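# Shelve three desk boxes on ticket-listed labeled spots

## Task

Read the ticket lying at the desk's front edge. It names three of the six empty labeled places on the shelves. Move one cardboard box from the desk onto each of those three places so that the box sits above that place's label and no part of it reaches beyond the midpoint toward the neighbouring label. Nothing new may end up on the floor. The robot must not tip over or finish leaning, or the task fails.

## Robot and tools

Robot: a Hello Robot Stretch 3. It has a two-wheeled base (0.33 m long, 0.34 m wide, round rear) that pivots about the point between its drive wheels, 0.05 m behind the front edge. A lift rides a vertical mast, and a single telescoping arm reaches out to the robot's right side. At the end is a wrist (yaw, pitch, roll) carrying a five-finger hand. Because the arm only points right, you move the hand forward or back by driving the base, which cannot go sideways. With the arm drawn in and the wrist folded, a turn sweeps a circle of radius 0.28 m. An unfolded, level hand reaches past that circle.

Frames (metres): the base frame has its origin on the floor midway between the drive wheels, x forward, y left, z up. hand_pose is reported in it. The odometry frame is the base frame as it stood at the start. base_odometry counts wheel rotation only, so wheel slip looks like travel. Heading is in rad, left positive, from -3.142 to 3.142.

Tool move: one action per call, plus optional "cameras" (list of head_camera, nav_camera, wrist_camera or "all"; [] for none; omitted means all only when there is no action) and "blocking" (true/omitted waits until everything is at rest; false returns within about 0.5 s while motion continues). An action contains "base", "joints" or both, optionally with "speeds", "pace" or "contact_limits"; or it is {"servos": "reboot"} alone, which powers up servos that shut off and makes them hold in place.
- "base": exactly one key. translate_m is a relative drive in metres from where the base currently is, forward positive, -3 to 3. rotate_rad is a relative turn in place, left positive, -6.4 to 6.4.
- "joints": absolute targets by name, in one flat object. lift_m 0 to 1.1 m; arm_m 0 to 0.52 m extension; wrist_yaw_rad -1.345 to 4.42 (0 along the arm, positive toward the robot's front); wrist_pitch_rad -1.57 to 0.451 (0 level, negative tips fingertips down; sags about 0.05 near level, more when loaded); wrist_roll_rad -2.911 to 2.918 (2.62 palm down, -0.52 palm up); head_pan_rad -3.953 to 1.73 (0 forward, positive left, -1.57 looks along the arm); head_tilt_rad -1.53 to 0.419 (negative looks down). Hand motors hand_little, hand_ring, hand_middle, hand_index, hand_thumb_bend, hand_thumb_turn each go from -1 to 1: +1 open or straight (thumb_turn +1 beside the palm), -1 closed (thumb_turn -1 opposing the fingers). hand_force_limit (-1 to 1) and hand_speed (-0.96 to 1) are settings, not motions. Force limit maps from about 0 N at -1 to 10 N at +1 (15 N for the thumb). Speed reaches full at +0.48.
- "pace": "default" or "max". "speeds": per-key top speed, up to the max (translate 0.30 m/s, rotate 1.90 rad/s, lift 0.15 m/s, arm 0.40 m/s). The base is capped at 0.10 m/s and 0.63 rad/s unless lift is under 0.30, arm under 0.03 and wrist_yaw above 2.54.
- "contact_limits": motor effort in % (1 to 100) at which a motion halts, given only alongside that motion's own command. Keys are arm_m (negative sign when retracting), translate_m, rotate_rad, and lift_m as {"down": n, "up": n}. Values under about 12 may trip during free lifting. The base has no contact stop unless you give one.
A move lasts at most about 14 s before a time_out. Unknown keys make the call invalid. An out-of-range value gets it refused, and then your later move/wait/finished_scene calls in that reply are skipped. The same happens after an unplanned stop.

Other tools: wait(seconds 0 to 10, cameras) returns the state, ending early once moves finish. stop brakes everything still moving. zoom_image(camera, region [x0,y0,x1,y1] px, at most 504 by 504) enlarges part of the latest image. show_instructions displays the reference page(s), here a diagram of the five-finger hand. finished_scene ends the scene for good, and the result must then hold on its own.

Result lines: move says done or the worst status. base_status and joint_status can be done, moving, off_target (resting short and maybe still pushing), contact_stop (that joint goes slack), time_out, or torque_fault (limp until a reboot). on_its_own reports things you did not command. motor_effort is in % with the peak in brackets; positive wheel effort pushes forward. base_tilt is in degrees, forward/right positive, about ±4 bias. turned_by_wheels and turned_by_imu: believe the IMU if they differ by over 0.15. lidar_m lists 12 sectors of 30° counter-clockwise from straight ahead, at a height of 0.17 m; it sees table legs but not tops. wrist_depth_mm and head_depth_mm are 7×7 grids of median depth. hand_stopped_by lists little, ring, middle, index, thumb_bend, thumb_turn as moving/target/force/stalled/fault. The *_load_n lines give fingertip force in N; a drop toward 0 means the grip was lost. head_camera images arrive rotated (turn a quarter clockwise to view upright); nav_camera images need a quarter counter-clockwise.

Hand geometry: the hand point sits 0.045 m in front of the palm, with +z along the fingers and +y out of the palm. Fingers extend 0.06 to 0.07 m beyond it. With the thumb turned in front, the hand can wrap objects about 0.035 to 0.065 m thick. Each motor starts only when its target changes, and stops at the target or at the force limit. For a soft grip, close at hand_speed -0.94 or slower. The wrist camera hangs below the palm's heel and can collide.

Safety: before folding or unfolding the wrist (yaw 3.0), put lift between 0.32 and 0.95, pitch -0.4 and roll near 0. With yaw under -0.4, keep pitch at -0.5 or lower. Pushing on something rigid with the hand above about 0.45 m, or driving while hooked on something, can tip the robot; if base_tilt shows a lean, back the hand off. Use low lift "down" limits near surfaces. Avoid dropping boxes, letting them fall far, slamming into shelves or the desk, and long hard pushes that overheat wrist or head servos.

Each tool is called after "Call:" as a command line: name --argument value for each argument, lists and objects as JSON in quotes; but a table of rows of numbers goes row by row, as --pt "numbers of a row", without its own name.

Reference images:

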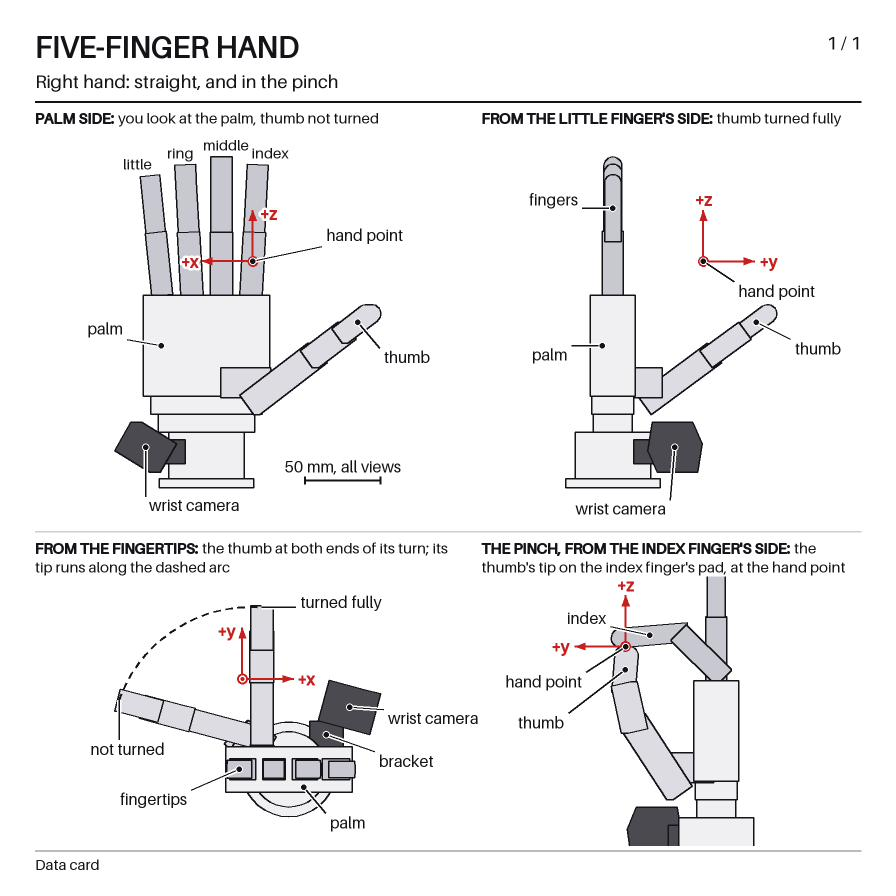

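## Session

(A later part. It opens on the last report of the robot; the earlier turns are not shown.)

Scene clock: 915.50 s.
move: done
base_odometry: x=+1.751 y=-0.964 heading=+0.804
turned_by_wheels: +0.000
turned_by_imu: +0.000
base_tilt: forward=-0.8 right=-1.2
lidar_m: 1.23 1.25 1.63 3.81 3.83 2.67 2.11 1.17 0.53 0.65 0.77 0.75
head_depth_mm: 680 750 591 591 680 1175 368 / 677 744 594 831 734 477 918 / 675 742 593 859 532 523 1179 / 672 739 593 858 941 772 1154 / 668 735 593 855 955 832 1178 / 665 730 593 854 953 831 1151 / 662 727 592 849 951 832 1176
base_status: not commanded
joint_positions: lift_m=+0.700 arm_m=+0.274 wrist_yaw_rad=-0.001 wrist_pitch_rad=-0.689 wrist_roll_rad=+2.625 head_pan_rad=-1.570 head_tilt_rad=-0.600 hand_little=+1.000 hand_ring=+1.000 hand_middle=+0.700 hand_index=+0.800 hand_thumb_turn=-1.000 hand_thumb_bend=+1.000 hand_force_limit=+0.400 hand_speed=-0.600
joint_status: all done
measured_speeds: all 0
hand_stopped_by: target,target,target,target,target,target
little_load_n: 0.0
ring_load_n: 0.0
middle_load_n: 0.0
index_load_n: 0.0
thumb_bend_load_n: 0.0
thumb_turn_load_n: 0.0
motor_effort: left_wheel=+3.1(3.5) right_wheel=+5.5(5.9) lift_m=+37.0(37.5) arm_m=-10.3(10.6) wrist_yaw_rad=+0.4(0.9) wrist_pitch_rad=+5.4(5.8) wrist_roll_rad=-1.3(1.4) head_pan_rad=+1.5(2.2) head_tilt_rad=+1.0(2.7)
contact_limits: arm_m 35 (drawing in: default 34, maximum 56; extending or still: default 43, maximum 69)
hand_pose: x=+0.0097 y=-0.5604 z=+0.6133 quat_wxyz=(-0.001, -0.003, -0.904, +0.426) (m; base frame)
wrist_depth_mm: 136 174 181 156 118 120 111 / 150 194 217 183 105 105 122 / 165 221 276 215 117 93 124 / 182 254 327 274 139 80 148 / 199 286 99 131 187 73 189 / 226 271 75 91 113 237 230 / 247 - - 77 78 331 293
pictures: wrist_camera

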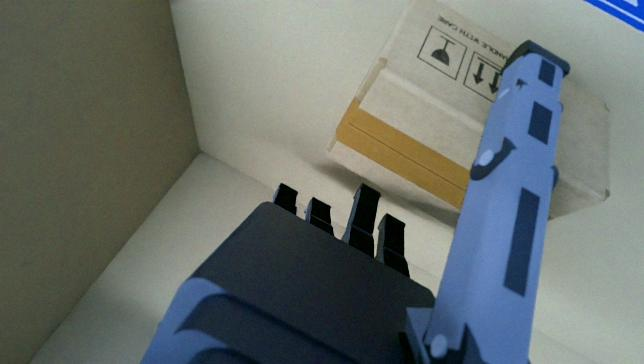

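Call:
move --joints '{"lift_m": 0.80}' --cameras '["wrist_camera", "head_camera"]'

Call:
move --joints '{"arm_m": 0.0}' --pace "max" --cameras '["head_camera"]'

Scene clock: 924.90 s.
move: done
base_odometry: x=+1.751 y=-0.964 heading=+0.804
turned_by_wheels: +0.000
turned_by_imu: -0.001
base_tilt: forward=-0.8 right=-1.2
lidar_m: 1.23 1.26 1.63 3.80 3.82 2.67 2.11 1.17 0.53 0.65 0.77 0.75
head_depth_mm: 680 748 593 573 395 319 1198 / 678 746 592 729 454 806 982 / 674 741 591 831 460 792 1178 / 671 737 594 858 928 790 1154 / 668 735 592 856 953 832 1178 / 665 731 593 853 955 832 1152 / 660 728 592 849 951 831 1182
base_status: not commanded
joint_positions: lift_m=+0.800 arm_m=+0.274 wrist_yaw_rad=-0.001 wrist_pitch_rad=-0.689 wrist_roll_rad=+2.625 head_pan_rad=-1.570 head_tilt_rad=-0.600 hand_little=+1.000 hand_ring=+1.000 hand_middle=+0.700 hand_index=+0.800 hand_thumb_turn=-1.000 hand_thumb_bend=+1.000 hand_force_limit=+0.400 hand_speed=-0.600
joint_status: all done
measured_speeds: all 0
hand_stopped_by: target,target,target,target,target,target
little_load_n: 0.0
ring_load_n: 0.0
middle_load_n: 0.0
index_load_n: 0.0
thumb_bend_load_n: 0.0
thumb_turn_load_n: 0.0
motor_effort: left_wheel=+3.2(3.7) right_wheel=+5.4(5.9) lift_m=+35.9(41.5) arm_m=-10.0(10.5) wrist_yaw_rad=+0.4(0.7) wrist_pitch_rad=+5.3(5.9) wrist_roll_rad=-1.2(1.4) head_pan_rad=+0.3(1.7) head_tilt_rad=+1.5(3.6)
contact_limits: arm_m 35 (drawing in: default 34, maximum 56; extending or still: default 43, maximum 69)
hand_pose: x=+0.0097 y=-0.5604 z=+0.7133 quat_wxyz=(-0.001, -0.003, -0.904, +0.426) (m; base frame)
wrist_depth_mm: 136 174 266 275 192 169 166 / 150 195 319 322 276 101 214 / 165 220 353 373 329 89 243 / 183 253 332 357 377 80 282 / 199 286 99 131 188 73 333 / 226 271 75 91 113 358 378 / 246 - - 77 78 336 357
pictures: head_camera (sideways), wrist_camera

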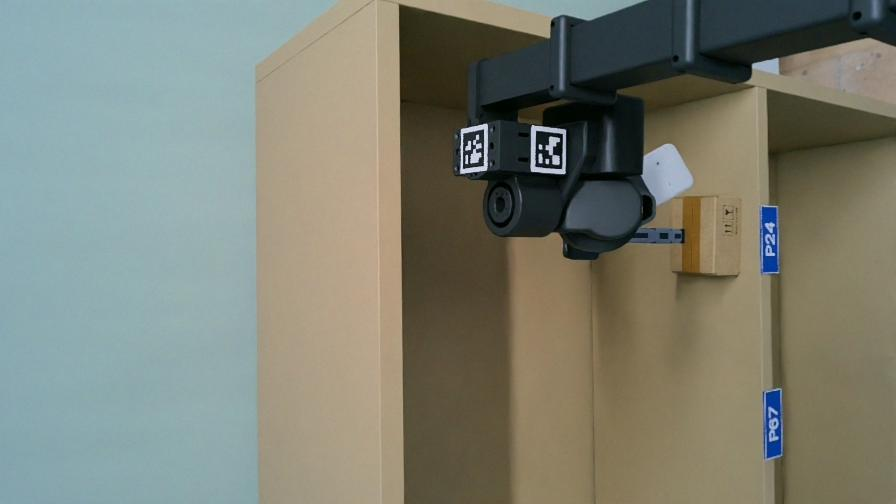

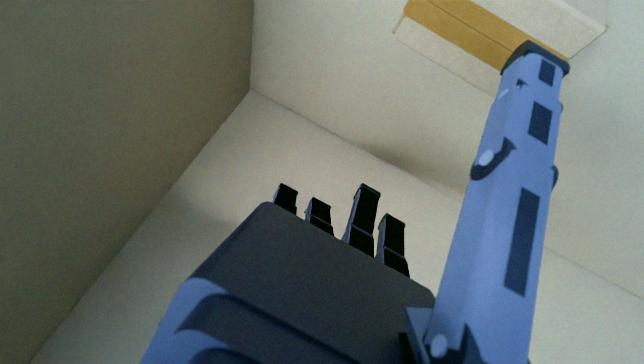

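Scene clock: 926.83 s.
move: done
base_odometry: x=+1.751 y=-0.964 heading=+0.804
turned_by_wheels: +0.000
turned_by_imu: +0.000
base_tilt: forward=-0.9 right=-1.3
lidar_m: 1.23 1.25 1.64 3.80 3.80 2.67 2.11 1.17 0.53 0.65 0.77 0.75
head_depth_mm: 678 749 592 590 680 1230 1270 / 677 744 593 830 873 805 980 / 675 742 593 860 954 831 480 / 670 737 593 859 955 791 542 / 668 736 594 857 955 830 1176 / 665 731 592 852 956 833 1151 / 662 727 593 850 951 830 1176
base_status: not commanded
joint_positions: lift_m=+0.800 arm_m=+0.002 wrist_yaw_rad=-0.001 wrist_pitch_rad=-0.689 wrist_roll_rad=+2.625 head_pan_rad=-1.570 head_tilt_rad=-0.600 hand_little=+1.000 hand_ring=+1.000 hand_middle=+0.700 hand_index=+0.800 hand_thumb_turn=-1.000 hand_thumb_bend=+1.000 hand_force_limit=+0.400 hand_speed=-0.600
joint_status: all done
joint sent to its limit — arm_m, lower limit.
measured_speeds: all 0
hand_stopped_by: target,target,target,target,target,target
little_load_n: 0.0
ring_load_n: 0.0
middle_load_n: 0.0
index_load_n: 0.0
thumb_bend_load_n: 0.0
thumb_turn_load_n: 0.0
motor_effort: left_wheel=+3.2(3.5) right_wheel=+5.4(6.0) lift_m=+32.7(36.1) arm_m=-14.5(17.8) wrist_yaw_rad=+0.3(0.7) wrist_pitch_rad=+5.7(6.1) wrist_roll_rad=-1.2(1.4) head_pan_rad=+0.4(1.9) head_tilt_rad=+2.6(3.9)
hand_pose: x=+0.0097 y=-0.2888 z=+0.7133 quat_wxyz=(-0.001, -0.003, -0.904, +0.426) (m; base frame)
wrist_depth_mm: - - - 636 737 653 652 / - - 405 777 833 99 662 / - - 420 413 791 89 751 / - 329 515 403 406 80 816 / - 331 97 129 188 73 742 / 272 318 75 91 113 418 423 / 285 - - 77 78 610 517
pictures: head_camera (sideways)

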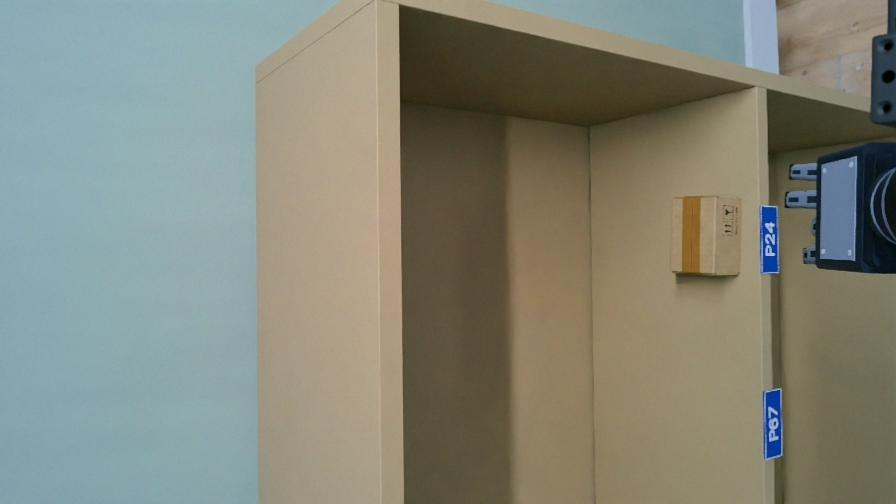

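Call:
move --joints '{"head_pan_rad": -2.7, "head_tilt_rad": -0.35}' --cameras '["head_camera"]' --pace "max"

Scene clock: 946.90 s.
move: done
base_odometry: x=+1.751 y=-0.964 heading=+0.804
turned_by_wheels: +0.000
turned_by_imu: -0.001
base_tilt: forward=-0.8 right=-1.2
lidar_m: 1.23 1.26 1.63 3.81 3.82 2.67 2.11 1.17 0.53 0.65 0.77 0.75
head_depth_mm: 2174 2283 2404 2486 2259 1951 1547 / 2229 2374 2497 2587 2309 1953 1548 / 1724 1818 2480 2679 2405 1951 1545 / 1725 1811 1897 2031 2103 1808 1530 / 1025 1086 1149 1228 1316 1429 1495 / 1060 1126 1197 1286 1386 1510 1547 / 1105 1168 1213 1280 1320 1376 1417
base_status: not commanded
joint_positions: lift_m=+0.800 arm_m=+0.002 wrist_yaw_rad=-0.001 wrist_pitch_rad=-0.689 wrist_roll_rad=+2.625 head_pan_rad=-2.729 head_tilt_rad=-0.347 hand_little=+1.000 hand_ring=+1.000 hand_middle=+0.700 hand_index=+0.800 hand_thumb_turn=-1.000 hand_thumb_bend=+1.000 hand_force_limit=+0.400 hand_speed=-0.600
joint_status: all done
measured_speeds: all 0
hand_stopped_by: target,target,target,target,target,target
little_load_n: 0.0
ring_load_n: 0.0
middle_load_n: 0.0
index_load_n: 0.0
thumb_bend_load_n: 0.0
thumb_turn_load_n: 0.0
motor_effort: left_wheel=+3.1(3.6) right_wheel=+5.6(5.9) lift_m=+26.0(27.9) arm_m=-14.3(15.1) wrist_yaw_rad=+0.1(0.5) wrist_pitch_rad=+5.4(5.8) wrist_roll_rad=-1.3(1.4) head_pan_rad=+3.4(4.3) head_tilt_rad=+4.6(6.2)
hand_pose: x=+0.0097 y=-0.2888 z=+0.7133 quat_wxyz=(-0.001, -0.003, -0.904, +0.426) (m; base frame)
wrist_depth_mm: - - - 636 742 652 655 / - - 408 783 835 99 658 / - - 420 412 786 88 758 / - 328 508 405 407 79 819 / - 331 97 129 187 73 737 / 273 316 75 91 113 418 423 / 285 - - 77 78 607 520
pictures: head_camera (sideways)

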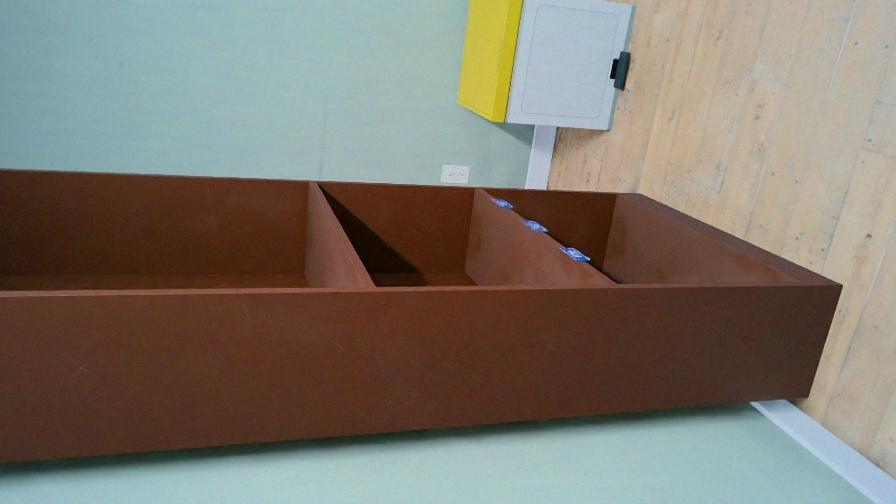

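Call:
move --base '{"rotate_rad": 1.87}' --joints '{"lift_m": 0.7, "head_pan_rad": 0.0, "head_tilt_rad": -0.5}'

Call:
move --base '{"translate_m": 1.3}'

Call:
move --base '{"translate_m": 1.25}' --joints '{"lift_m": 1.0}'

Call:
move --base '{"translate_m": 0.31}' --joints '{"head_pan_rad": -1.2, "head_tilt_rad": -0.5}' --cameras '["nav_camera"]'

Scene clock: 996.13 s.
move: done
base_odometry: x=+1.751 y=-0.964 heading=+2.673
turned_by_wheels: +1.870
turned_by_imu: +1.885
base_tilt: forward=-0.8 right=-1.2
lidar_m: 3.20 3.00 2.52 1.17 0.96 0.53 0.75 0.75 1.23 1.23 1.40 2.33
head_depth_mm: 3315 3583 3815 2828 2069 1649 1357 / 3412 3670 3919 2813 2081 1648 1360 / 3511 3742 3783 2842 2078 1641 1356 / 3608 3792 - 2828 2084 1644 1360 / 3680 3933 - 2822 2083 1649 1360 / 3754 - - 2840 2088 1643 1356 / 3860 - - 2826 2074 1643 1356
base_status: done
joint_positions: lift_m=+0.700 arm_m=+0.002 wrist_yaw_rad=-0.001 wrist_pitch_rad=-0.689 wrist_roll_rad=+2.625 head_pan_rad=+0.002 head_tilt_rad=-0.501 hand_little=+1.000 hand_ring=+1.000 hand_middle=+0.700 hand_index=+0.800 hand_thumb_turn=-1.000 hand_thumb_bend=+1.000 hand_force_limit=+0.400 hand_speed=-0.600
joint_status: all done
measured_speeds: all 0
hand_stopped_by: target,target,target,target,target,target
little_load_n: 0.0
ring_load_n: 0.0
middle_load_n: 0.0
index_load_n: 0.0
thumb_bend_load_n: 0.0
thumb_turn_load_n: 0.0
motor_effort: left_wheel=-8.5(12.1) right_wheel=+10.3(13.9) lift_m=+29.8(30.0) arm_m=-14.8(14.9) wrist_yaw_rad=+0.2(0.7) wrist_pitch_rad=+5.4(6.2) wrist_roll_rad=-1.3(1.4) head_pan_rad=-2.5(5.5) head_tilt_rad=-0.6(4.5)
hand_pose: x=+0.0097 y=-0.2888 z=+0.6133 quat_wxyz=(-0.001, -0.003, -0.904, +0.426) (m; base frame)
wrist_depth_mm: 948 - 976 835 732 656 603 / 916 - - 979 850 99 651 / 885 - - - - 89 746 / 857 949 - - - 80 854 / 832 906 95 129 187 73 - / 809 - 75 91 113 - - / 784 - - 77 78 - -
pictures: none

Scene clock: 1010.27 s.
move: done
base_odometry: x=+0.591 y=-0.377 heading=+2.673
turned_by_wheels: +0.000
turned_by_imu: -0.004
base_tilt: forward=-0.8 right=-1.3
lidar_m: 2.39 2.62 2.24 2.24 2.28 1.91 1.75 1.80 1.52 1.52 1.72 2.18
head_depth_mm: 2246 2416 2207 2699 2104 1648 1358 / 2294 2449 2134 2691 2092 1652 1362 / 2368 2508 2775 2712 2091 1652 1364 / 2410 2581 2846 2839 2071 1641 1369 / 2487 2643 2521 2693 2088 1649 1365 / 2529 2767 3006 2840 2088 1652 1360 / 2599 2814 3140 2806 2091 1643 1359
base_status: done
joint_positions: lift_m=+0.700 arm_m=+0.002 wrist_yaw_rad=-0.001 wrist_pitch_rad=-0.689 wrist_roll_rad=+2.625 head_pan_rad=+0.000 head_tilt_rad=-0.500 hand_little=+1.000 hand_ring=+1.000 hand_middle=+0.700 hand_index=+0.800 hand_thumb_turn=-1.000 hand_thumb_bend=+1.000 hand_force_limit=+0.400 hand_speed=-0.600
joint_status: not commanded
measured_speeds: all 0
hand_stopped_by: target,target,target,target,target,target
little_load_n: 0.0
ring_load_n: 0.0
middle_load_n: 0.0
index_load_n: 0.0
thumb_bend_load_n: 0.0
thumb_turn_load_n: 0.0
motor_effort: left_wheel=+2.4(7.6) right_wheel=+6.9(13.0) lift_m=+35.9(37.7) arm_m=-13.1(14.9) wrist_yaw_rad=+0.4(0.8) wrist_pitch_rad=+5.3(6.1) wrist_roll_rad=-1.3(1.4) head_pan_rad=-1.6(4.3) head_tilt_rad=+4.2(5.7)
hand_pose: x=+0.0097 y=-0.2888 z=+0.6133 quat_wxyz=(-0.001, -0.003, -0.904, +0.426) (m; base frame)
wrist_depth_mm: - - 965 838 741 664 600 / - - - 973 852 99 659 / - - - - - 89 743 / - - - - - 80 867 / - - 97 129 187 73 - / - - 75 91 113 - - / 955 - - 77 78 - -
pictures: none

Scene clock: 1023.90 s.
move: done
base_odometry: x=-0.524 y=+0.187 heading=+2.673
turned_by_wheels: +0.000
turned_by_imu: -0.004
base_tilt: forward=-0.8 right=-1.2
lidar_m: 0.93 1.16 1.94 1.94 2.22 2.92 2.98 2.13 1.80 1.79 1.19 0.77
head_depth_mm: 1203 1296 1387 1054 806 1512 1360 / 1228 1322 1417 1055 839 1604 1334 / 1262 1358 1445 1056 875 1656 1361 / 1292 1396 1481 1054 876 1644 1370 / 1312 1426 1518 1055 1813 1644 1359 / 1346 1465 1550 1051 874 1543 1365 / 1388 1509 1634 1048 888 1644 1328
base_status: done
joint_positions: lift_m=+1.000 arm_m=+0.002 wrist_yaw_rad=-0.001 wrist_pitch_rad=-0.689 wrist_roll_rad=+2.625 head_pan_rad=+0.000 head_tilt_rad=-0.500 hand_little=+1.000 hand_ring=+1.000 hand_middle=+0.700 hand_index=+0.800 hand_thumb_turn=-1.000 hand_thumb_bend=+1.000 hand_force_limit=+0.400 hand_speed=-0.600
joint_status: all done
measured_speeds: all 0
hand_stopped_by: target,target,target,target,target,target
little_load_n: 0.0
ring_load_n: 0.0
middle_load_n: 0.0
index_load_n: 0.0
thumb_bend_load_n: 0.0
thumb_turn_load_n: 0.0
motor_effort: left_wheel=+5.3(10.1) right_wheel=+4.8(11.4) lift_m=+36.4(42.7) arm_m=-11.6(13.9) wrist_yaw_rad=+0.2(0.9) wrist_pitch_rad=+5.4(6.1) wrist_roll_rad=-1.5(1.5) head_pan_rad=-1.6(3.9) head_tilt_rad=+1.7(5.2)
hand_pose: x=+0.0097 y=-0.2888 z=+0.9133 quat_wxyz=(-0.001, -0.003, -0.904, +0.426) (m; base frame)
wrist_depth_mm: - - - - - 917 848 / - - - - - 99 929 / - - - - - 89 - / - - - - - 80 - / - - 97 129 187 73 - / - - 75 91 113 - - / - - - 77 78 - -
pictures: none

Scene clock: 1028.13 s.
move: done
base_odometry: x=-0.801 y=+0.327 heading=+2.673
turned_by_wheels: +0.000
turned_by_imu: -0.001
base_tilt: forward=-0.8 right=-1.2
lidar_m: 1.16 0.87 1.87 1.87 2.14 3.10 3.28 2.20 1.86 1.86 0.53 0.63
head_depth_mm: 1653 1773 1887 2048 2081 1650 303 / 1753 1882 2029 2172 2093 1643 1362 / 1861 2007 2186 1055 1945 1651 1366 / 1739 1879 2053 1053 808 1649 1331 / 1536 1663 1778 1056 774 1389 1358 / 1378 1466 1560 1047 775 632 1291 / 1251 1326 1391 1052 775 614 753
base_status: done
joint_positions: lift_m=+1.000 arm_m=+0.002 wrist_yaw_rad=-0.001 wrist_pitch_rad=-0.689 wrist_roll_rad=+2.625 head_pan_rad=-1.201 head_tilt_rad=-0.500 hand_little=+1.000 hand_ring=+1.000 hand_middle=+0.700 hand_index=+0.800 hand_thumb_turn=-1.000 hand_thumb_bend=+1.000 hand_force_limit=+0.400 hand_speed=-0.600
joint_status: all done
measured_speeds: all 0
hand_stopped_by: target,target,target,target,target,target
little_load_n: 0.0
ring_load_n: 0.0
middle_load_n: 0.0
index_load_n: 0.0
thumb_bend_load_n: 0.0
thumb_turn_load_n: 0.0
motor_effort: left_wheel=+5.6(10.4) right_wheel=+4.4(9.1) lift_m=+36.0(37.2) arm_m=-11.5(12.4) wrist_yaw_rad=+0.3(0.7) wrist_pitch_rad=+5.2(6.2) wrist_roll_rad=-1.2(1.5) head_pan_rad=+0.9(5.7) head_tilt_rad=+1.3(3.4)
hand_pose: x=+0.0097 y=-0.2888 z=+0.9133 quat_wxyz=(-0.001, -0.003, -0.904, +0.426) (m; base frame)
wrist_depth_mm: - - - - - 936 848 / - - - - - 99 923 / - - - - - 89 - / - - - - - 80 - / - - 97 129 187 73 - / - - 75 91 113 - - / - - - 77 78 - -
pictures: nav_camera (sideways)

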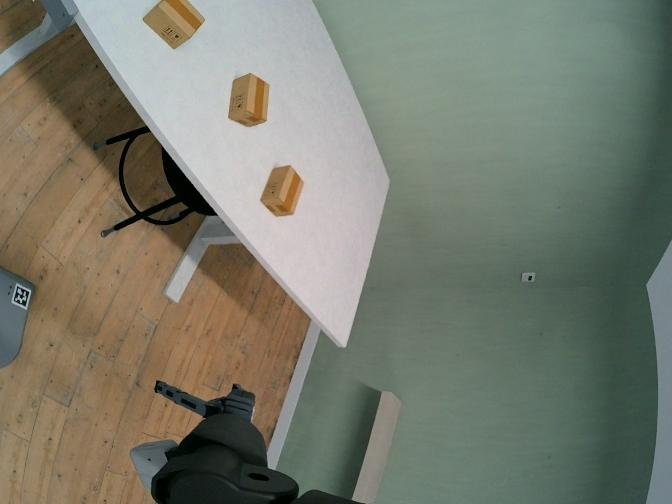

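Call:
move --base '{"rotate_rad": 1.265}' --joints '{"head_pan_rad": -1.57, "head_tilt_rad": -0.5, "wrist_yaw_rad": 0.33}' --cameras '["head_camera"]'

Scene clock: 1047.13 s.
move: done
base_odometry: x=-0.801 y=+0.327 heading=-2.345
turned_by_wheels: +1.265
turned_by_imu: +1.275
base_tilt: forward=-0.9 right=-1.3
lidar_m: 1.87 1.91 2.48 3.26 2.90 1.98 1.86 1.81 0.53 0.63 0.87 1.53
head_depth_mm: 1005 1091 1188 1054 837 - - / 999 1089 1182 1052 837 - - / 993 1077 1175 1054 838 - - / 986 1069 1167 1052 776 633 - / 979 1059 1158 1052 775 596 300 / 978 1055 1151 1054 774 585 548 / 973 1051 1144 1054 775 614 533
base_status: done
joint_positions: lift_m=+1.000 arm_m=+0.002 wrist_yaw_rad=+0.329 wrist_pitch_rad=-0.689 wrist_roll_rad=+2.625 head_pan_rad=-1.572 head_tilt_rad=-0.500 hand_little=+1.000 hand_ring=+1.000 hand_middle=+0.700 hand_index=+0.800 hand_thumb_turn=-1.000 hand_thumb_bend=+1.000 hand_force_limit=+0.400 hand_speed=-0.600
joint_status: all done
measured_speeds: all 0
hand_stopped_by: target,target,target,target,target,target
little_load_n: 0.0
ring_load_n: 0.0
middle_load_n: 0.0
index_load_n: 0.0
thumb_bend_load_n: 0.0
thumb_turn_load_n: 0.0
motor_effort: left_wheel=-8.2(11.9) right_wheel=+9.2(14.1) lift_m=+35.6(36.7) arm_m=-13.2(13.6) wrist_yaw_rad=+0.7(4.3) wrist_pitch_rad=+5.9(6.0) wrist_roll_rad=-1.2(1.4) head_pan_rad=+1.7(4.4) head_tilt_rad=-0.5(2.2)
hand_pose: x=+0.0538 y=-0.2711 z=+0.9133 quat_wxyz=(-0.071, +0.145, -0.893, +0.421) (m; base frame)
wrist_depth_mm: - - - - - 919 839 / - - - - - 99 954 / - - - - - 89 - / - - - 358 - 79 - / - - 95 131 187 73 384 / - - 75 91 113 - 360 / - - - 77 78 - -
pictures: head_camera (sideways)

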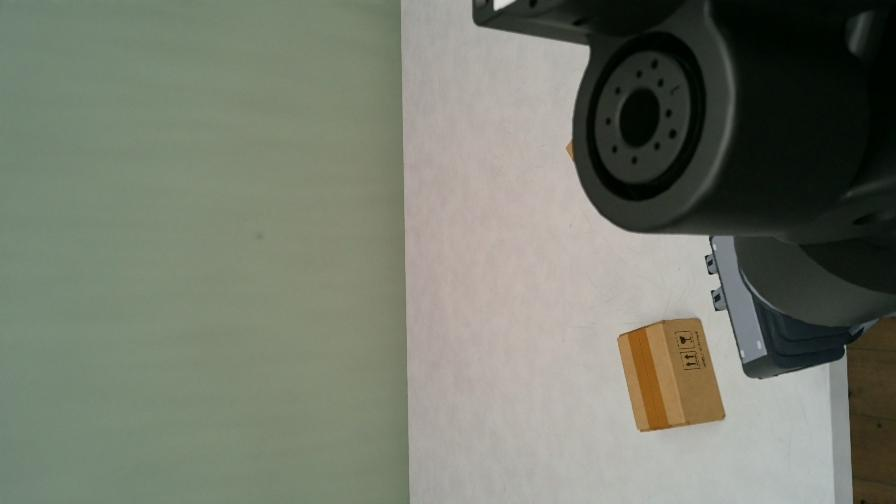

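Call:
zoom_image --camera "head_camera" --region '[600, 300, 740, 440]'

Scaled by 3.600 from the camera's 896x504 image, which has a finer 1280x720 frame.

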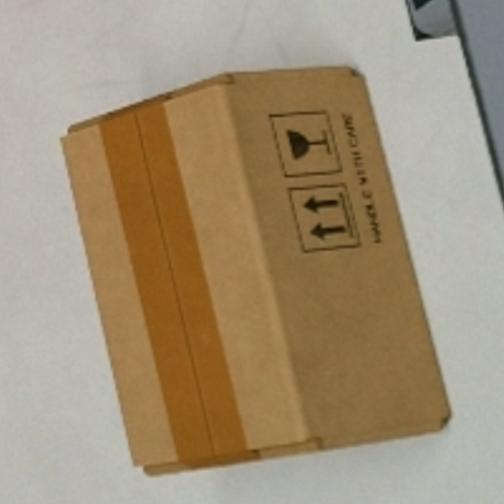

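Call:
move --base '{"translate_m": 0.08}' --joints '{"arm_m": 0.22, "hand_index": 0.5, "hand_middle": 0.5, "hand_ring": 0.75, "hand_little": 0.9}' --cameras '["head_camera"]'

Call:
zoom_image --camera "head_camera" --region '[560, 200, 760, 400]'

Scene clock: 1072.07 s.
move: done
base_odometry: x=-0.857 y=+0.270 heading=-2.345
turned_by_wheels: +0.000
turned_by_imu: -0.002
base_tilt: forward=-0.8 right=-1.2
lidar_m: 1.79 1.83 2.37 3.27 3.01 2.07 1.94 1.07 0.58 0.64 0.82 1.52
head_depth_mm: 997 1082 329 323 776 615 549 / 993 1078 299 319 775 614 548 / 985 1069 316 328 420 614 548 / 980 1062 1144 953 499 590 548 / 973 1056 1150 1050 721 585 534 / 968 1049 1143 1051 775 613 534 / 961 1041 1132 1051 774 613 508
base_status: done
joint_positions: lift_m=+1.000 arm_m=+0.220 wrist_yaw_rad=+0.329 wrist_pitch_rad=-0.689 wrist_roll_rad=+2.625 head_pan_rad=-1.570 head_tilt_rad=-0.500 hand_little=+0.900 hand_ring=+0.750 hand_middle=+0.500 hand_index=+0.500 hand_thumb_turn=-1.000 hand_thumb_bend=+1.000 hand_force_limit=+0.400 hand_speed=-0.600
joint_status: all done
measured_speeds: all 0
hand_stopped_by: target,target,target,target,target,target
little_load_n: 0.0
ring_load_n: 0.0
middle_load_n: 0.0
index_load_n: 0.0
thumb_bend_load_n: 0.0
thumb_turn_load_n: 0.0
motor_effort: left_wheel=+6.1(8.1) right_wheel=+2.8(12.2) lift_m=+35.7(36.5) arm_m=+14.1(17.0) wrist_yaw_rad=+1.0(1.0) wrist_pitch_rad=+5.5(6.2) wrist_roll_rad=-1.3(1.4) head_pan_rad=+0.9(4.2) head_tilt_rad=-0.5(1.8)
hand_pose: x=+0.0538 y=-0.4886 z=+0.9132 quat_wxyz=(-0.071, +0.145, -0.893, +0.420) (m; base frame)
wrist_depth_mm: - - - - 157 165 168 / - - - - 178 105 182 / - - - - 196 89 - / - - - 182 - 80 - / - - 93 131 175 73 - / - - 75 91 113 - - / - - - 77 78 - -
pictures: head_camera (sideways)

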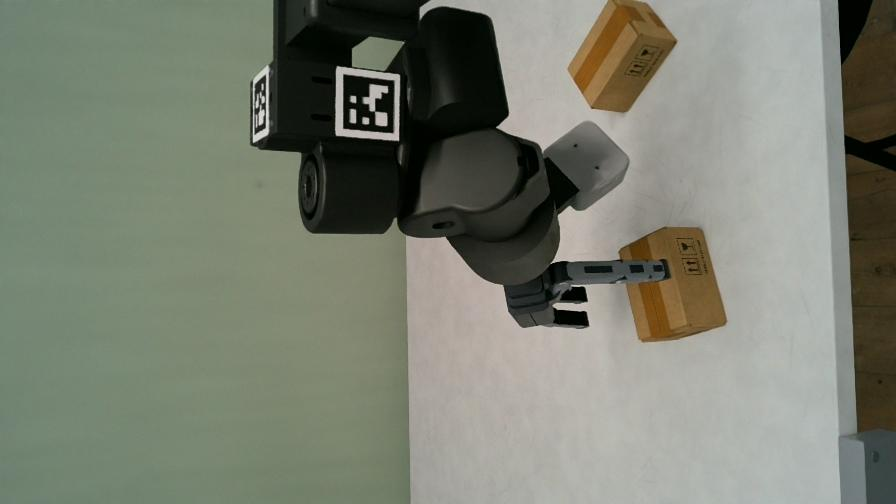

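Scaled by 2.520 from the camera's 896x504 image, which has a finer 1280x720 frame.

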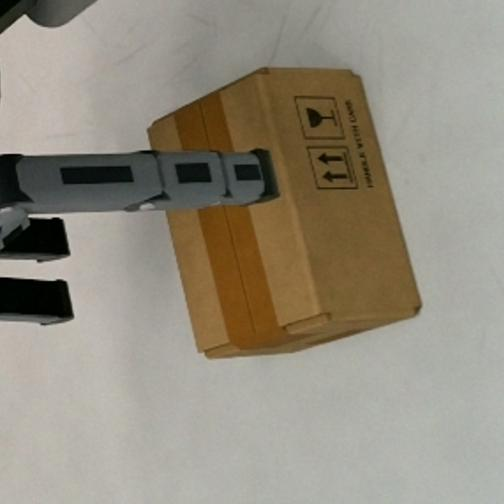

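Call:
move --joints '{"lift_m": 0.955}' --cameras '["head_camera", "wrist_camera"]'

Scene clock: 1112.00 s.
move: done
base_odometry: x=-0.857 y=+0.270 heading=-2.345
turned_by_wheels: +0.000
turned_by_imu: -0.001
base_tilt: forward=-0.8 right=-1.2
lidar_m: 1.79 1.82 2.37 3.27 3.01 2.07 1.94 1.07 0.58 0.64 0.82 1.52
head_depth_mm: 996 1087 1164 302 648 613 549 / 992 1073 1143 324 358 614 548 / 984 1067 1163 337 350 596 548 / 977 1061 1159 999 420 585 549 / 976 1058 1153 1049 747 587 533 / 969 1050 1139 1050 774 613 535 / 962 1042 1133 1049 775 613 507
base_status: not commanded
joint_positions: lift_m=+0.955 arm_m=+0.220 wrist_yaw_rad=+0.329 wrist_pitch_rad=-0.689 wrist_roll_rad=+2.625 head_pan_rad=-1.570 head_tilt_rad=-0.500 hand_little=+0.900 hand_ring=+0.750 hand_middle=+0.500 hand_index=+0.500 hand_thumb_turn=-1.000 hand_thumb_bend=+1.000 hand_force_limit=+0.400 hand_speed=-0.600
joint_status: all done
measured_speeds: all 0
hand_stopped_by: target,target,target,target,target,target
little_load_n: 0.0
ring_load_n: 0.0
middle_load_n: 0.0
index_load_n: 0.5
thumb_bend_load_n: 0.0
thumb_turn_load_n: 0.0
motor_effort: left_wheel=+6.3(6.6) right_wheel=+3.1(3.6) lift_m=+24.8(34.1) arm_m=+13.5(13.9) wrist_yaw_rad=+0.2(1.1) wrist_pitch_rad=+5.1(6.0) wrist_roll_rad=-1.3(1.4) head_pan_rad=+2.8(3.4) head_tilt_rad=-1.7(2.2)
hand_pose: x=+0.0538 y=-0.4887 z=+0.8683 quat_wxyz=(-0.071, +0.145, -0.893, +0.420) (m; base frame)
wrist_depth_mm: - - - 181 149 143 130 / - - - - 133 109 144 / - - - - 149 90 161 / - - - 182 179 79 183 / - - 95 131 174 73 - / - - 75 91 113 - - / - - - 77 78 - -
pictures: head_camera (sideways), wrist_camera

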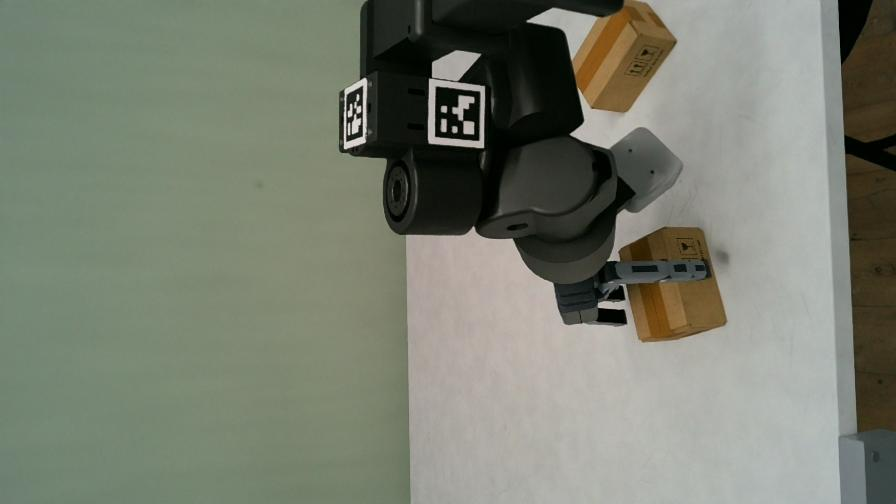

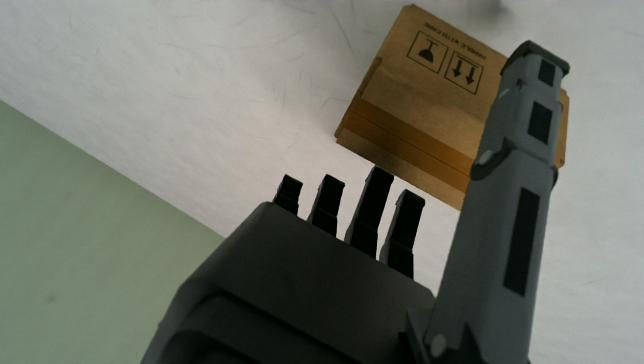

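Call:
move --joints '{"lift_m": 0.93}'

Call:
move --joints '{"hand_speed": -0.9, "hand_force_limit": -0.2, "hand_index": -0.4, "hand_middle": -0.4}' --cameras '["head_camera", "wrist_camera"]'

Scene clock: 1135.43 s.
move: done
base_odometry: x=-0.857 y=+0.270 heading=-2.345
turned_by_wheels: +0.000
turned_by_imu: -0.001
base_tilt: forward=-0.8 right=-1.2
lidar_m: 1.79 1.83 2.37 3.27 3.01 2.07 1.94 1.07 0.58 0.64 0.82 1.52
head_depth_mm: 999 1083 1182 349 355 614 548 / 990 1080 1175 334 351 615 549 / 986 1070 1165 348 361 564 549 / 979 1064 1161 1055 421 579 548 / 974 1055 1153 1051 775 585 534 / 965 1050 1144 1053 776 612 534 / 960 1043 1136 1048 774 614 507
base_status: not commanded
joint_positions: lift_m=+0.930 arm_m=+0.220 wrist_yaw_rad=+0.329 wrist_pitch_rad=-0.689 wrist_roll_rad=+2.625 head_pan_rad=-1.570 head_tilt_rad=-0.500 hand_little=+0.900 hand_ring=+0.750 hand_middle=+0.500 hand_index=+0.500 hand_thumb_turn=-1.000 hand_thumb_bend=+1.000 hand_force_limit=+0.400 hand_speed=-0.600
joint_status: all done
measured_speeds: all 0
hand_stopped_by: target,target,target,target,target,target
little_load_n: 0.0
ring_load_n: 0.0
middle_load_n: 0.0
index_load_n: 0.0
thumb_bend_load_n: 0.0
thumb_turn_load_n: 0.0
motor_effort: left_wheel=+6.4(6.6) right_wheel=+3.0(3.5) lift_m=+23.6(31.1) arm_m=+12.2(12.7) wrist_yaw_rad=+0.6(1.1) wrist_pitch_rad=+6.0(6.0) wrist_roll_rad=-1.3(1.3) head_pan_rad=+2.4(2.5) head_tilt_rad=-2.1(3.1)
hand_pose: x=+0.0538 y=-0.4887 z=+0.8433 quat_wxyz=(-0.071, +0.145, -0.893, +0.420) (m; base frame)
wrist_depth_mm: - - 177 153 136 118 109 / - - - 181 131 109 118 / - - - 134 123 93 135 / - - - 162 138 80 157 / - - 95 131 163 73 183 / - - 75 91 113 - - / - - - 77 78 - -
pictures: none

Scene clock: 1138.83 s.
move: off_target
base_odometry: x=-0.857 y=+0.270 heading=-2.345
turned_by_wheels: +0.000
turned_by_imu: -0.001
base_tilt: forward=-0.8 right=-1.2
lidar_m: 1.79 1.83 2.37 3.28 3.02 2.07 1.94 1.08 0.57 0.64 0.82 1.52
head_depth_mm: 996 1083 1181 349 354 613 548 / 994 1074 1174 333 351 614 548 / 986 1071 1163 348 360 565 549 / 981 1064 1162 1054 421 576 549 / 975 1057 1151 1053 775 580 534 / 970 1046 1143 1047 774 614 534 / 966 1042 1133 1054 774 613 508
base_status: not commanded
joint_positions: lift_m=+0.930 arm_m=+0.220 wrist_yaw_rad=+0.329 wrist_pitch_rad=-0.689 wrist_roll_rad=+2.625 head_pan_rad=-1.570 head_tilt_rad=-0.500 hand_little=+0.900 hand_ring=+0.750 hand_middle=+0.065 hand_index=+0.037 hand_thumb_turn=-1.000 hand_thumb_bend=+1.000 hand_force_limit=-0.200 hand_speed=-0.900
joint_status: hand_middle off_target (ended at +0.065, target -0.400); hand_index off_target (ended at +0.037, target -0.400); the others done
measured_speeds: all 0
hand_stopped_by: target,target,force,force,target,target
little_load_n: 0.0
ring_load_n: 0.0
middle_load_n: 3.5
index_load_n: 6.5
thumb_bend_load_n: 1.0
thumb_turn_load_n: -1.5
motor_effort: left_wheel=+6.2(6.7) right_wheel=+3.5(3.8) lift_m=+29.0(29.0) arm_m=+11.3(12.6) wrist_yaw_rad=+0.1(1.1) wrist_pitch_rad=+5.7(6.0) wrist_roll_rad=-1.3(1.4) head_pan_rad=+1.1(3.5) head_tilt_rad=-2.8(3.4)
hand_pose: x=+0.0538 y=-0.4887 z=+0.8432 quat_wxyz=(-0.071, +0.145, -0.893, +0.420) (m; base frame)
wrist_depth_mm: - - 177 154 116 118 110 / - - - 180 103 106 119 / - - - - 112 96 117 / - - - 178 136 79 107 / - - 95 131 161 73 182 / - - 75 91 113 - - / - - - 77 78 - -
pictures: head_camera (sideways), wrist_camera

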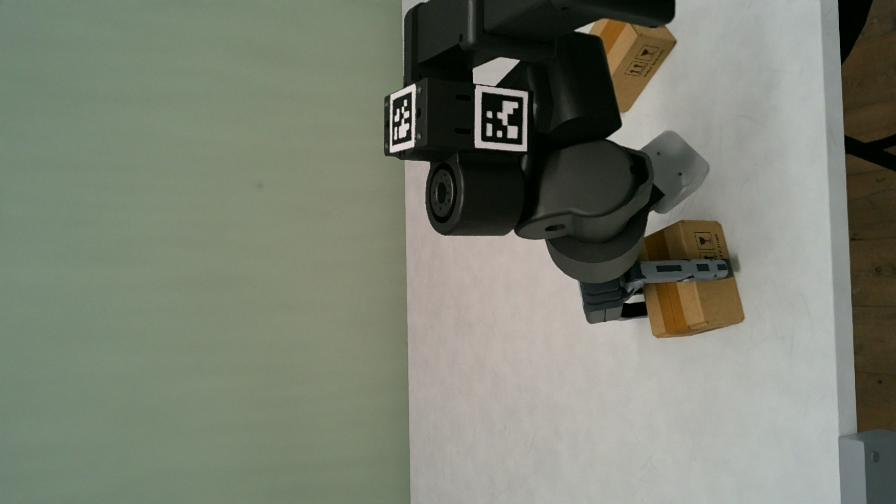

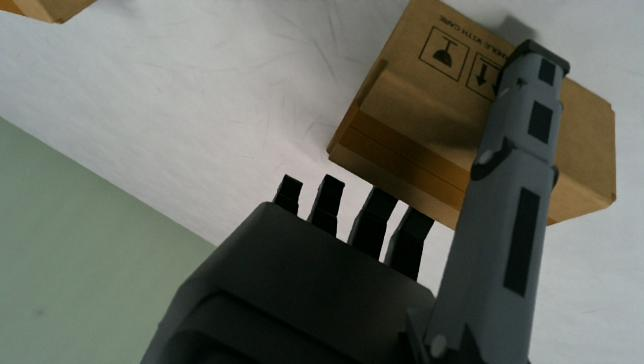

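Call:
move --joints '{"hand_force_limit": 0.4, "hand_index": -0.6, "hand_middle": -0.6}'

Call:
move --joints '{"lift_m": 1.03}' --cameras '["head_camera", "wrist_camera"]'

Scene clock: 1142.67 s.
move: off_target
base_odometry: x=-0.857 y=+0.270 heading=-2.345
turned_by_wheels: +0.000
turned_by_imu: -0.001
base_tilt: forward=-0.8 right=-1.2
lidar_m: 1.78 1.82 2.38 3.28 3.02 2.07 1.94 1.07 0.57 0.64 0.82 1.52
head_depth_mm: 999 1087 1181 350 355 615 548 / 992 1077 1173 334 351 614 548 / 986 1068 1167 348 361 564 549 / 982 1063 1157 1053 421 574 549 / 975 1055 1150 1050 774 578 534 / 969 1052 1139 1050 774 613 533 / 967 1040 1136 1050 775 612 507
base_status: not commanded
joint_positions: lift_m=+0.930 arm_m=+0.220 wrist_yaw_rad=+0.329 wrist_pitch_rad=-0.689 wrist_roll_rad=+2.625 head_pan_rad=-1.570 head_tilt_rad=-0.500 hand_little=+0.900 hand_ring=+0.750 hand_middle=+0.051 hand_index=+0.031 hand_thumb_turn=-1.000 hand_thumb_bend=+1.001 hand_force_limit=+0.400 hand_speed=-0.900
joint_status: hand_middle off_target (ended at +0.051, target -0.600); hand_index off_target (ended at +0.031, target -0.600); the others done
measured_speeds: all 0
hand_stopped_by: target,target,force,force,target,target
little_load_n: 0.0
ring_load_n: 0.0
middle_load_n: 9.5
index_load_n: 8.0
thumb_bend_load_n: 2.0
thumb_turn_load_n: -0.5
motor_effort: left_wheel=+6.5(6.5) right_wheel=+3.2(3.6) lift_m=+35.3(35.3) arm_m=+10.3(10.6) wrist_yaw_rad=+0.5(0.9) wrist_pitch_rad=+5.2(6.3) wrist_roll_rad=-1.3(1.4) head_pan_rad=+1.7(3.0) head_tilt_rad=-3.9(3.9)
hand_pose: x=+0.0538 y=-0.4887 z=+0.8432 quat_wxyz=(-0.071, +0.145, -0.893, +0.420) (m; base frame)
wrist_depth_mm: - - 176 154 116 118 109 / - - - 180 102 105 119 / - - - - 112 96 116 / - - - 179 136 79 107 / - - 95 131 161 73 183 / - - 75 91 113 - - / - - - 77 78 - -
pictures: none

Scene clock: 1144.40 s.
move: done
base_odometry: x=-0.857 y=+0.270 heading=-2.345
turned_by_wheels: +0.000
turned_by_imu: +0.000
base_tilt: forward=-0.9 right=-1.2
lidar_m: 1.79 1.82 2.38 3.26 3.01 2.07 1.94 1.07 0.57 0.64 0.82 1.52
head_depth_mm: 999 1053 308 913 777 613 549 / 990 1037 297 319 720 614 549 / 985 1057 303 315 697 613 548 / 978 1061 1145 373 528 613 549 / 974 1055 1150 1054 551 594 534 / 971 1049 1142 1053 776 614 533 / 965 1040 1137 1047 776 613 507
base_status: not commanded
joint_positions: lift_m=+1.030 arm_m=+0.220 wrist_yaw_rad=+0.329 wrist_pitch_rad=-0.691 wrist_roll_rad=+2.625 head_pan_rad=-1.570 head_tilt_rad=-0.500 hand_little=+0.900 hand_ring=+0.750 hand_middle=+0.051 hand_index=+0.031 hand_thumb_turn=-1.000 hand_thumb_bend=+1.001 hand_force_limit=+0.400 hand_speed=-0.900
joint_status: all done
measured_speeds: all 0
hand_stopped_by: target,target,force,force,target,target
little_load_n: 0.0
ring_load_n: 0.0
middle_load_n: 9.5
index_load_n: 7.5
thumb_bend_load_n: 1.5
thumb_turn_load_n: -0.5
motor_effort: left_wheel=+6.0(6.6) right_wheel=+3.1(3.6) lift_m=+36.0(41.9) arm_m=+9.7(10.4) wrist_yaw_rad=+0.5(0.9) wrist_pitch_rad=+6.1(6.5) wrist_roll_rad=-1.3(1.4) head_pan_rad=+1.1(2.4) head_tilt_rad=-3.4(4.3)
hand_pose: x=+0.0537 y=-0.4882 z=+0.9429 quat_wxyz=(-0.071, +0.145, -0.893, +0.419) (m; base frame)
wrist_depth_mm: - - - - 113 119 189 / - - - - 102 104 - / - - - - 112 96 114 / - - - 179 136 79 105 / - - 93 131 161 73 - / - - 75 91 113 - - / - - - 77 78 - -
pictures: head_camera (sideways), wrist_camera

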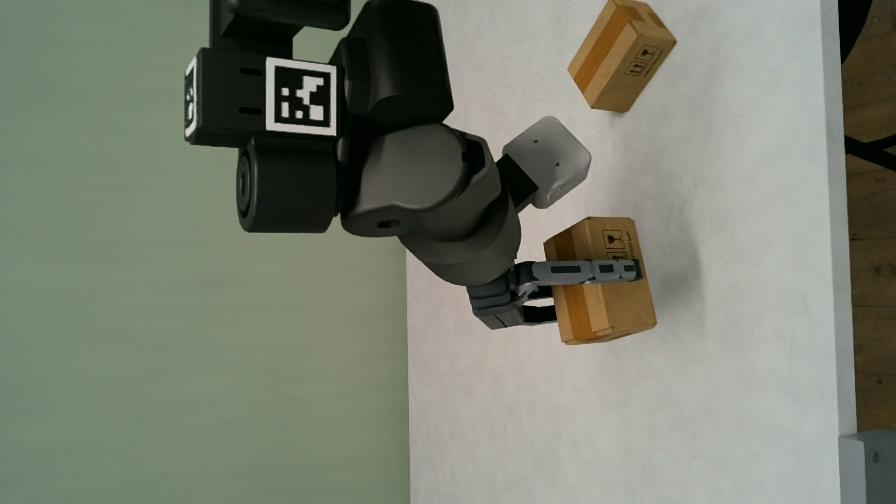

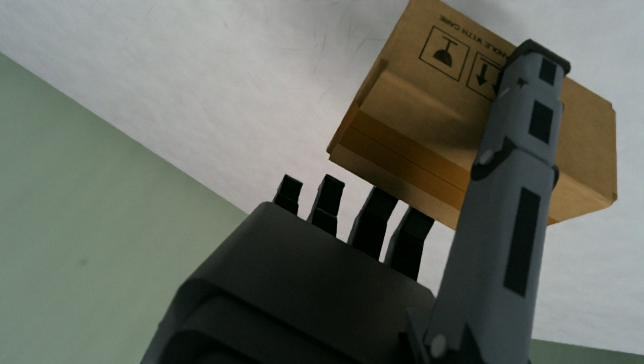

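Call:
move --joints '{"arm_m": 0}'

Call:
move --base '{"rotate_rad": 1.5}' --joints '{"wrist_yaw_rad": 0, "head_pan_rad": 0, "head_tilt_rad": -0.3}' --cameras '["nav_camera"]'

Scene clock: 1166.53 s.
move: done
base_odometry: x=-0.857 y=+0.270 heading=-2.345
turned_by_wheels: +0.000
turned_by_imu: -0.001
base_tilt: forward=-0.8 right=-1.2
lidar_m: 1.79 1.83 2.38 3.26 3.02 2.07 1.94 1.07 0.58 0.64 0.82 1.51
head_depth_mm: 999 1083 1186 1171 - - - / 994 1078 1175 1172 - - - / 985 1069 1164 1106 - - - / 980 1062 1159 1051 774 651 - / 973 1057 1148 1050 775 631 334 / 968 1049 1141 1051 774 613 507 / 964 1040 1133 1050 774 613 507
base_status: not commanded
joint_positions: lift_m=+1.030 arm_m=+0.002 wrist_yaw_rad=+0.329 wrist_pitch_rad=-0.691 wrist_roll_rad=+2.625 head_pan_rad=-1.570 head_tilt_rad=-0.500 hand_little=+0.900 hand_ring=+0.750 hand_middle=+0.051 hand_index=+0.031 hand_thumb_turn=-1.000 hand_thumb_bend=+1.001 hand_force_limit=+0.400 hand_speed=-0.900
joint_status: all done
joint sent to its limit — arm_m, lower limit.
measured_speeds: all 0
hand_stopped_by: target,target,force,force,target,target
little_load_n: 0.0
ring_load_n: 0.0
middle_load_n: 9.5
index_load_n: 7.5
thumb_bend_load_n: 2.0
thumb_turn_load_n: -0.5
motor_effort: left_wheel=+6.2(6.5) right_wheel=+3.1(3.8) lift_m=+25.9(31.6) arm_m=-14.8(16.7) wrist_yaw_rad=+0.7(1.1) wrist_pitch_rad=+5.8(6.4) wrist_roll_rad=-1.3(1.4) head_pan_rad=+1.7(2.7) head_tilt_rad=-2.2(4.3)
hand_pose: x=+0.0537 y=-0.2706 z=+0.9429 quat_wxyz=(-0.071, +0.145, -0.893, +0.419) (m; base frame)
wrist_depth_mm: - - - - 113 915 866 / - - - - 102 105 938 / - - - - 112 96 116 / - - - 178 136 79 108 / - - 93 131 160 73 369 / - - 75 91 113 - 372 / - - - 77 78 - -
pictures: none

Scene clock: 1170.03 s.
move: done
base_odometry: x=-0.857 y=+0.270 heading=-0.846
turned_by_wheels: +1.500
turned_by_imu: +1.513
base_tilt: forward=-0.8 right=-1.3
lidar_m: 3.26 3.29 2.14 1.94 1.96 0.58 0.64 0.82 1.43 1.79 1.80 2.24
head_depth_mm: 3457 3626 3757 3760 2918 2086 1615 / 3384 3485 3720 3849 2887 2065 1614 / 3308 3452 3610 3751 2907 2092 1607 / 3238 3398 3615 3766 2880 2073 1617 / 3284 3369 3603 3743 2871 2068 1612 / 3161 3327 3537 3713 2877 2059 1616 / 3171 3286 3402 3562 2885 2069 1605
base_status: done
joint_positions: lift_m=+1.030 arm_m=+0.002 wrist_yaw_rad=+0.001 wrist_pitch_rad=-0.691 wrist_roll_rad=+2.625 head_pan_rad=+0.002 head_tilt_rad=-0.300 hand_little=+0.900 hand_ring=+0.750 hand_middle=+0.051 hand_index=+0.031 hand_thumb_turn=-1.000 hand_thumb_bend=+1.001 hand_force_limit=+0.400 hand_speed=-0.900
joint_status: all done
measured_speeds: all 0
hand_stopped_by: target,target,force,force,target,target
little_load_n: 0.0
ring_load_n: 0.0
middle_load_n: 9.5
index_load_n: 7.5
thumb_bend_load_n: 1.5
thumb_turn_load_n: -0.5
motor_effort: left_wheel=-7.5(13.1) right_wheel=+9.7(13.2) lift_m=+26.6(26.6) arm_m=-14.5(14.9) wrist_yaw_rad=-1.2(3.7) wrist_pitch_rad=+6.3(6.8) wrist_roll_rad=-1.3(1.4) head_pan_rad=-1.8(6.8) head_tilt_rad=+6.6(7.2)
hand_pose: x=+0.0100 y=-0.2882 z=+0.9429 quat_wxyz=(-0.001, -0.003, -0.905, +0.425) (m; base frame)
wrist_depth_mm: - - - - 114 924 882 / - - - - 102 105 952 / - - - - 112 96 116 / - - - 188 136 79 107 / - - 94 131 161 73 - / - - 75 91 113 - - / - - - 77 78 - -
pictures: nav_camera (sideways)

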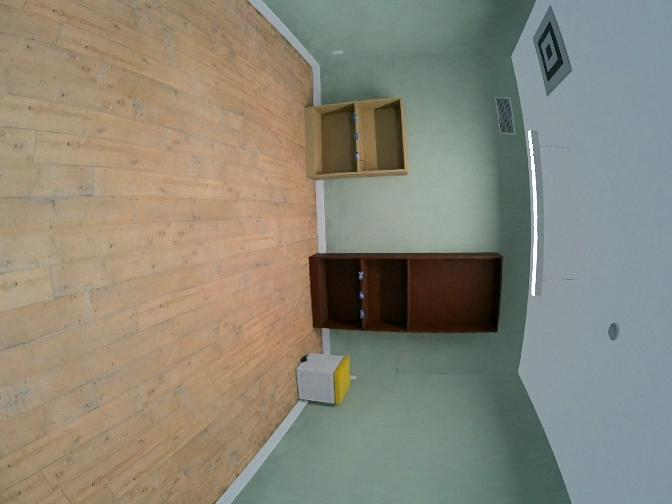

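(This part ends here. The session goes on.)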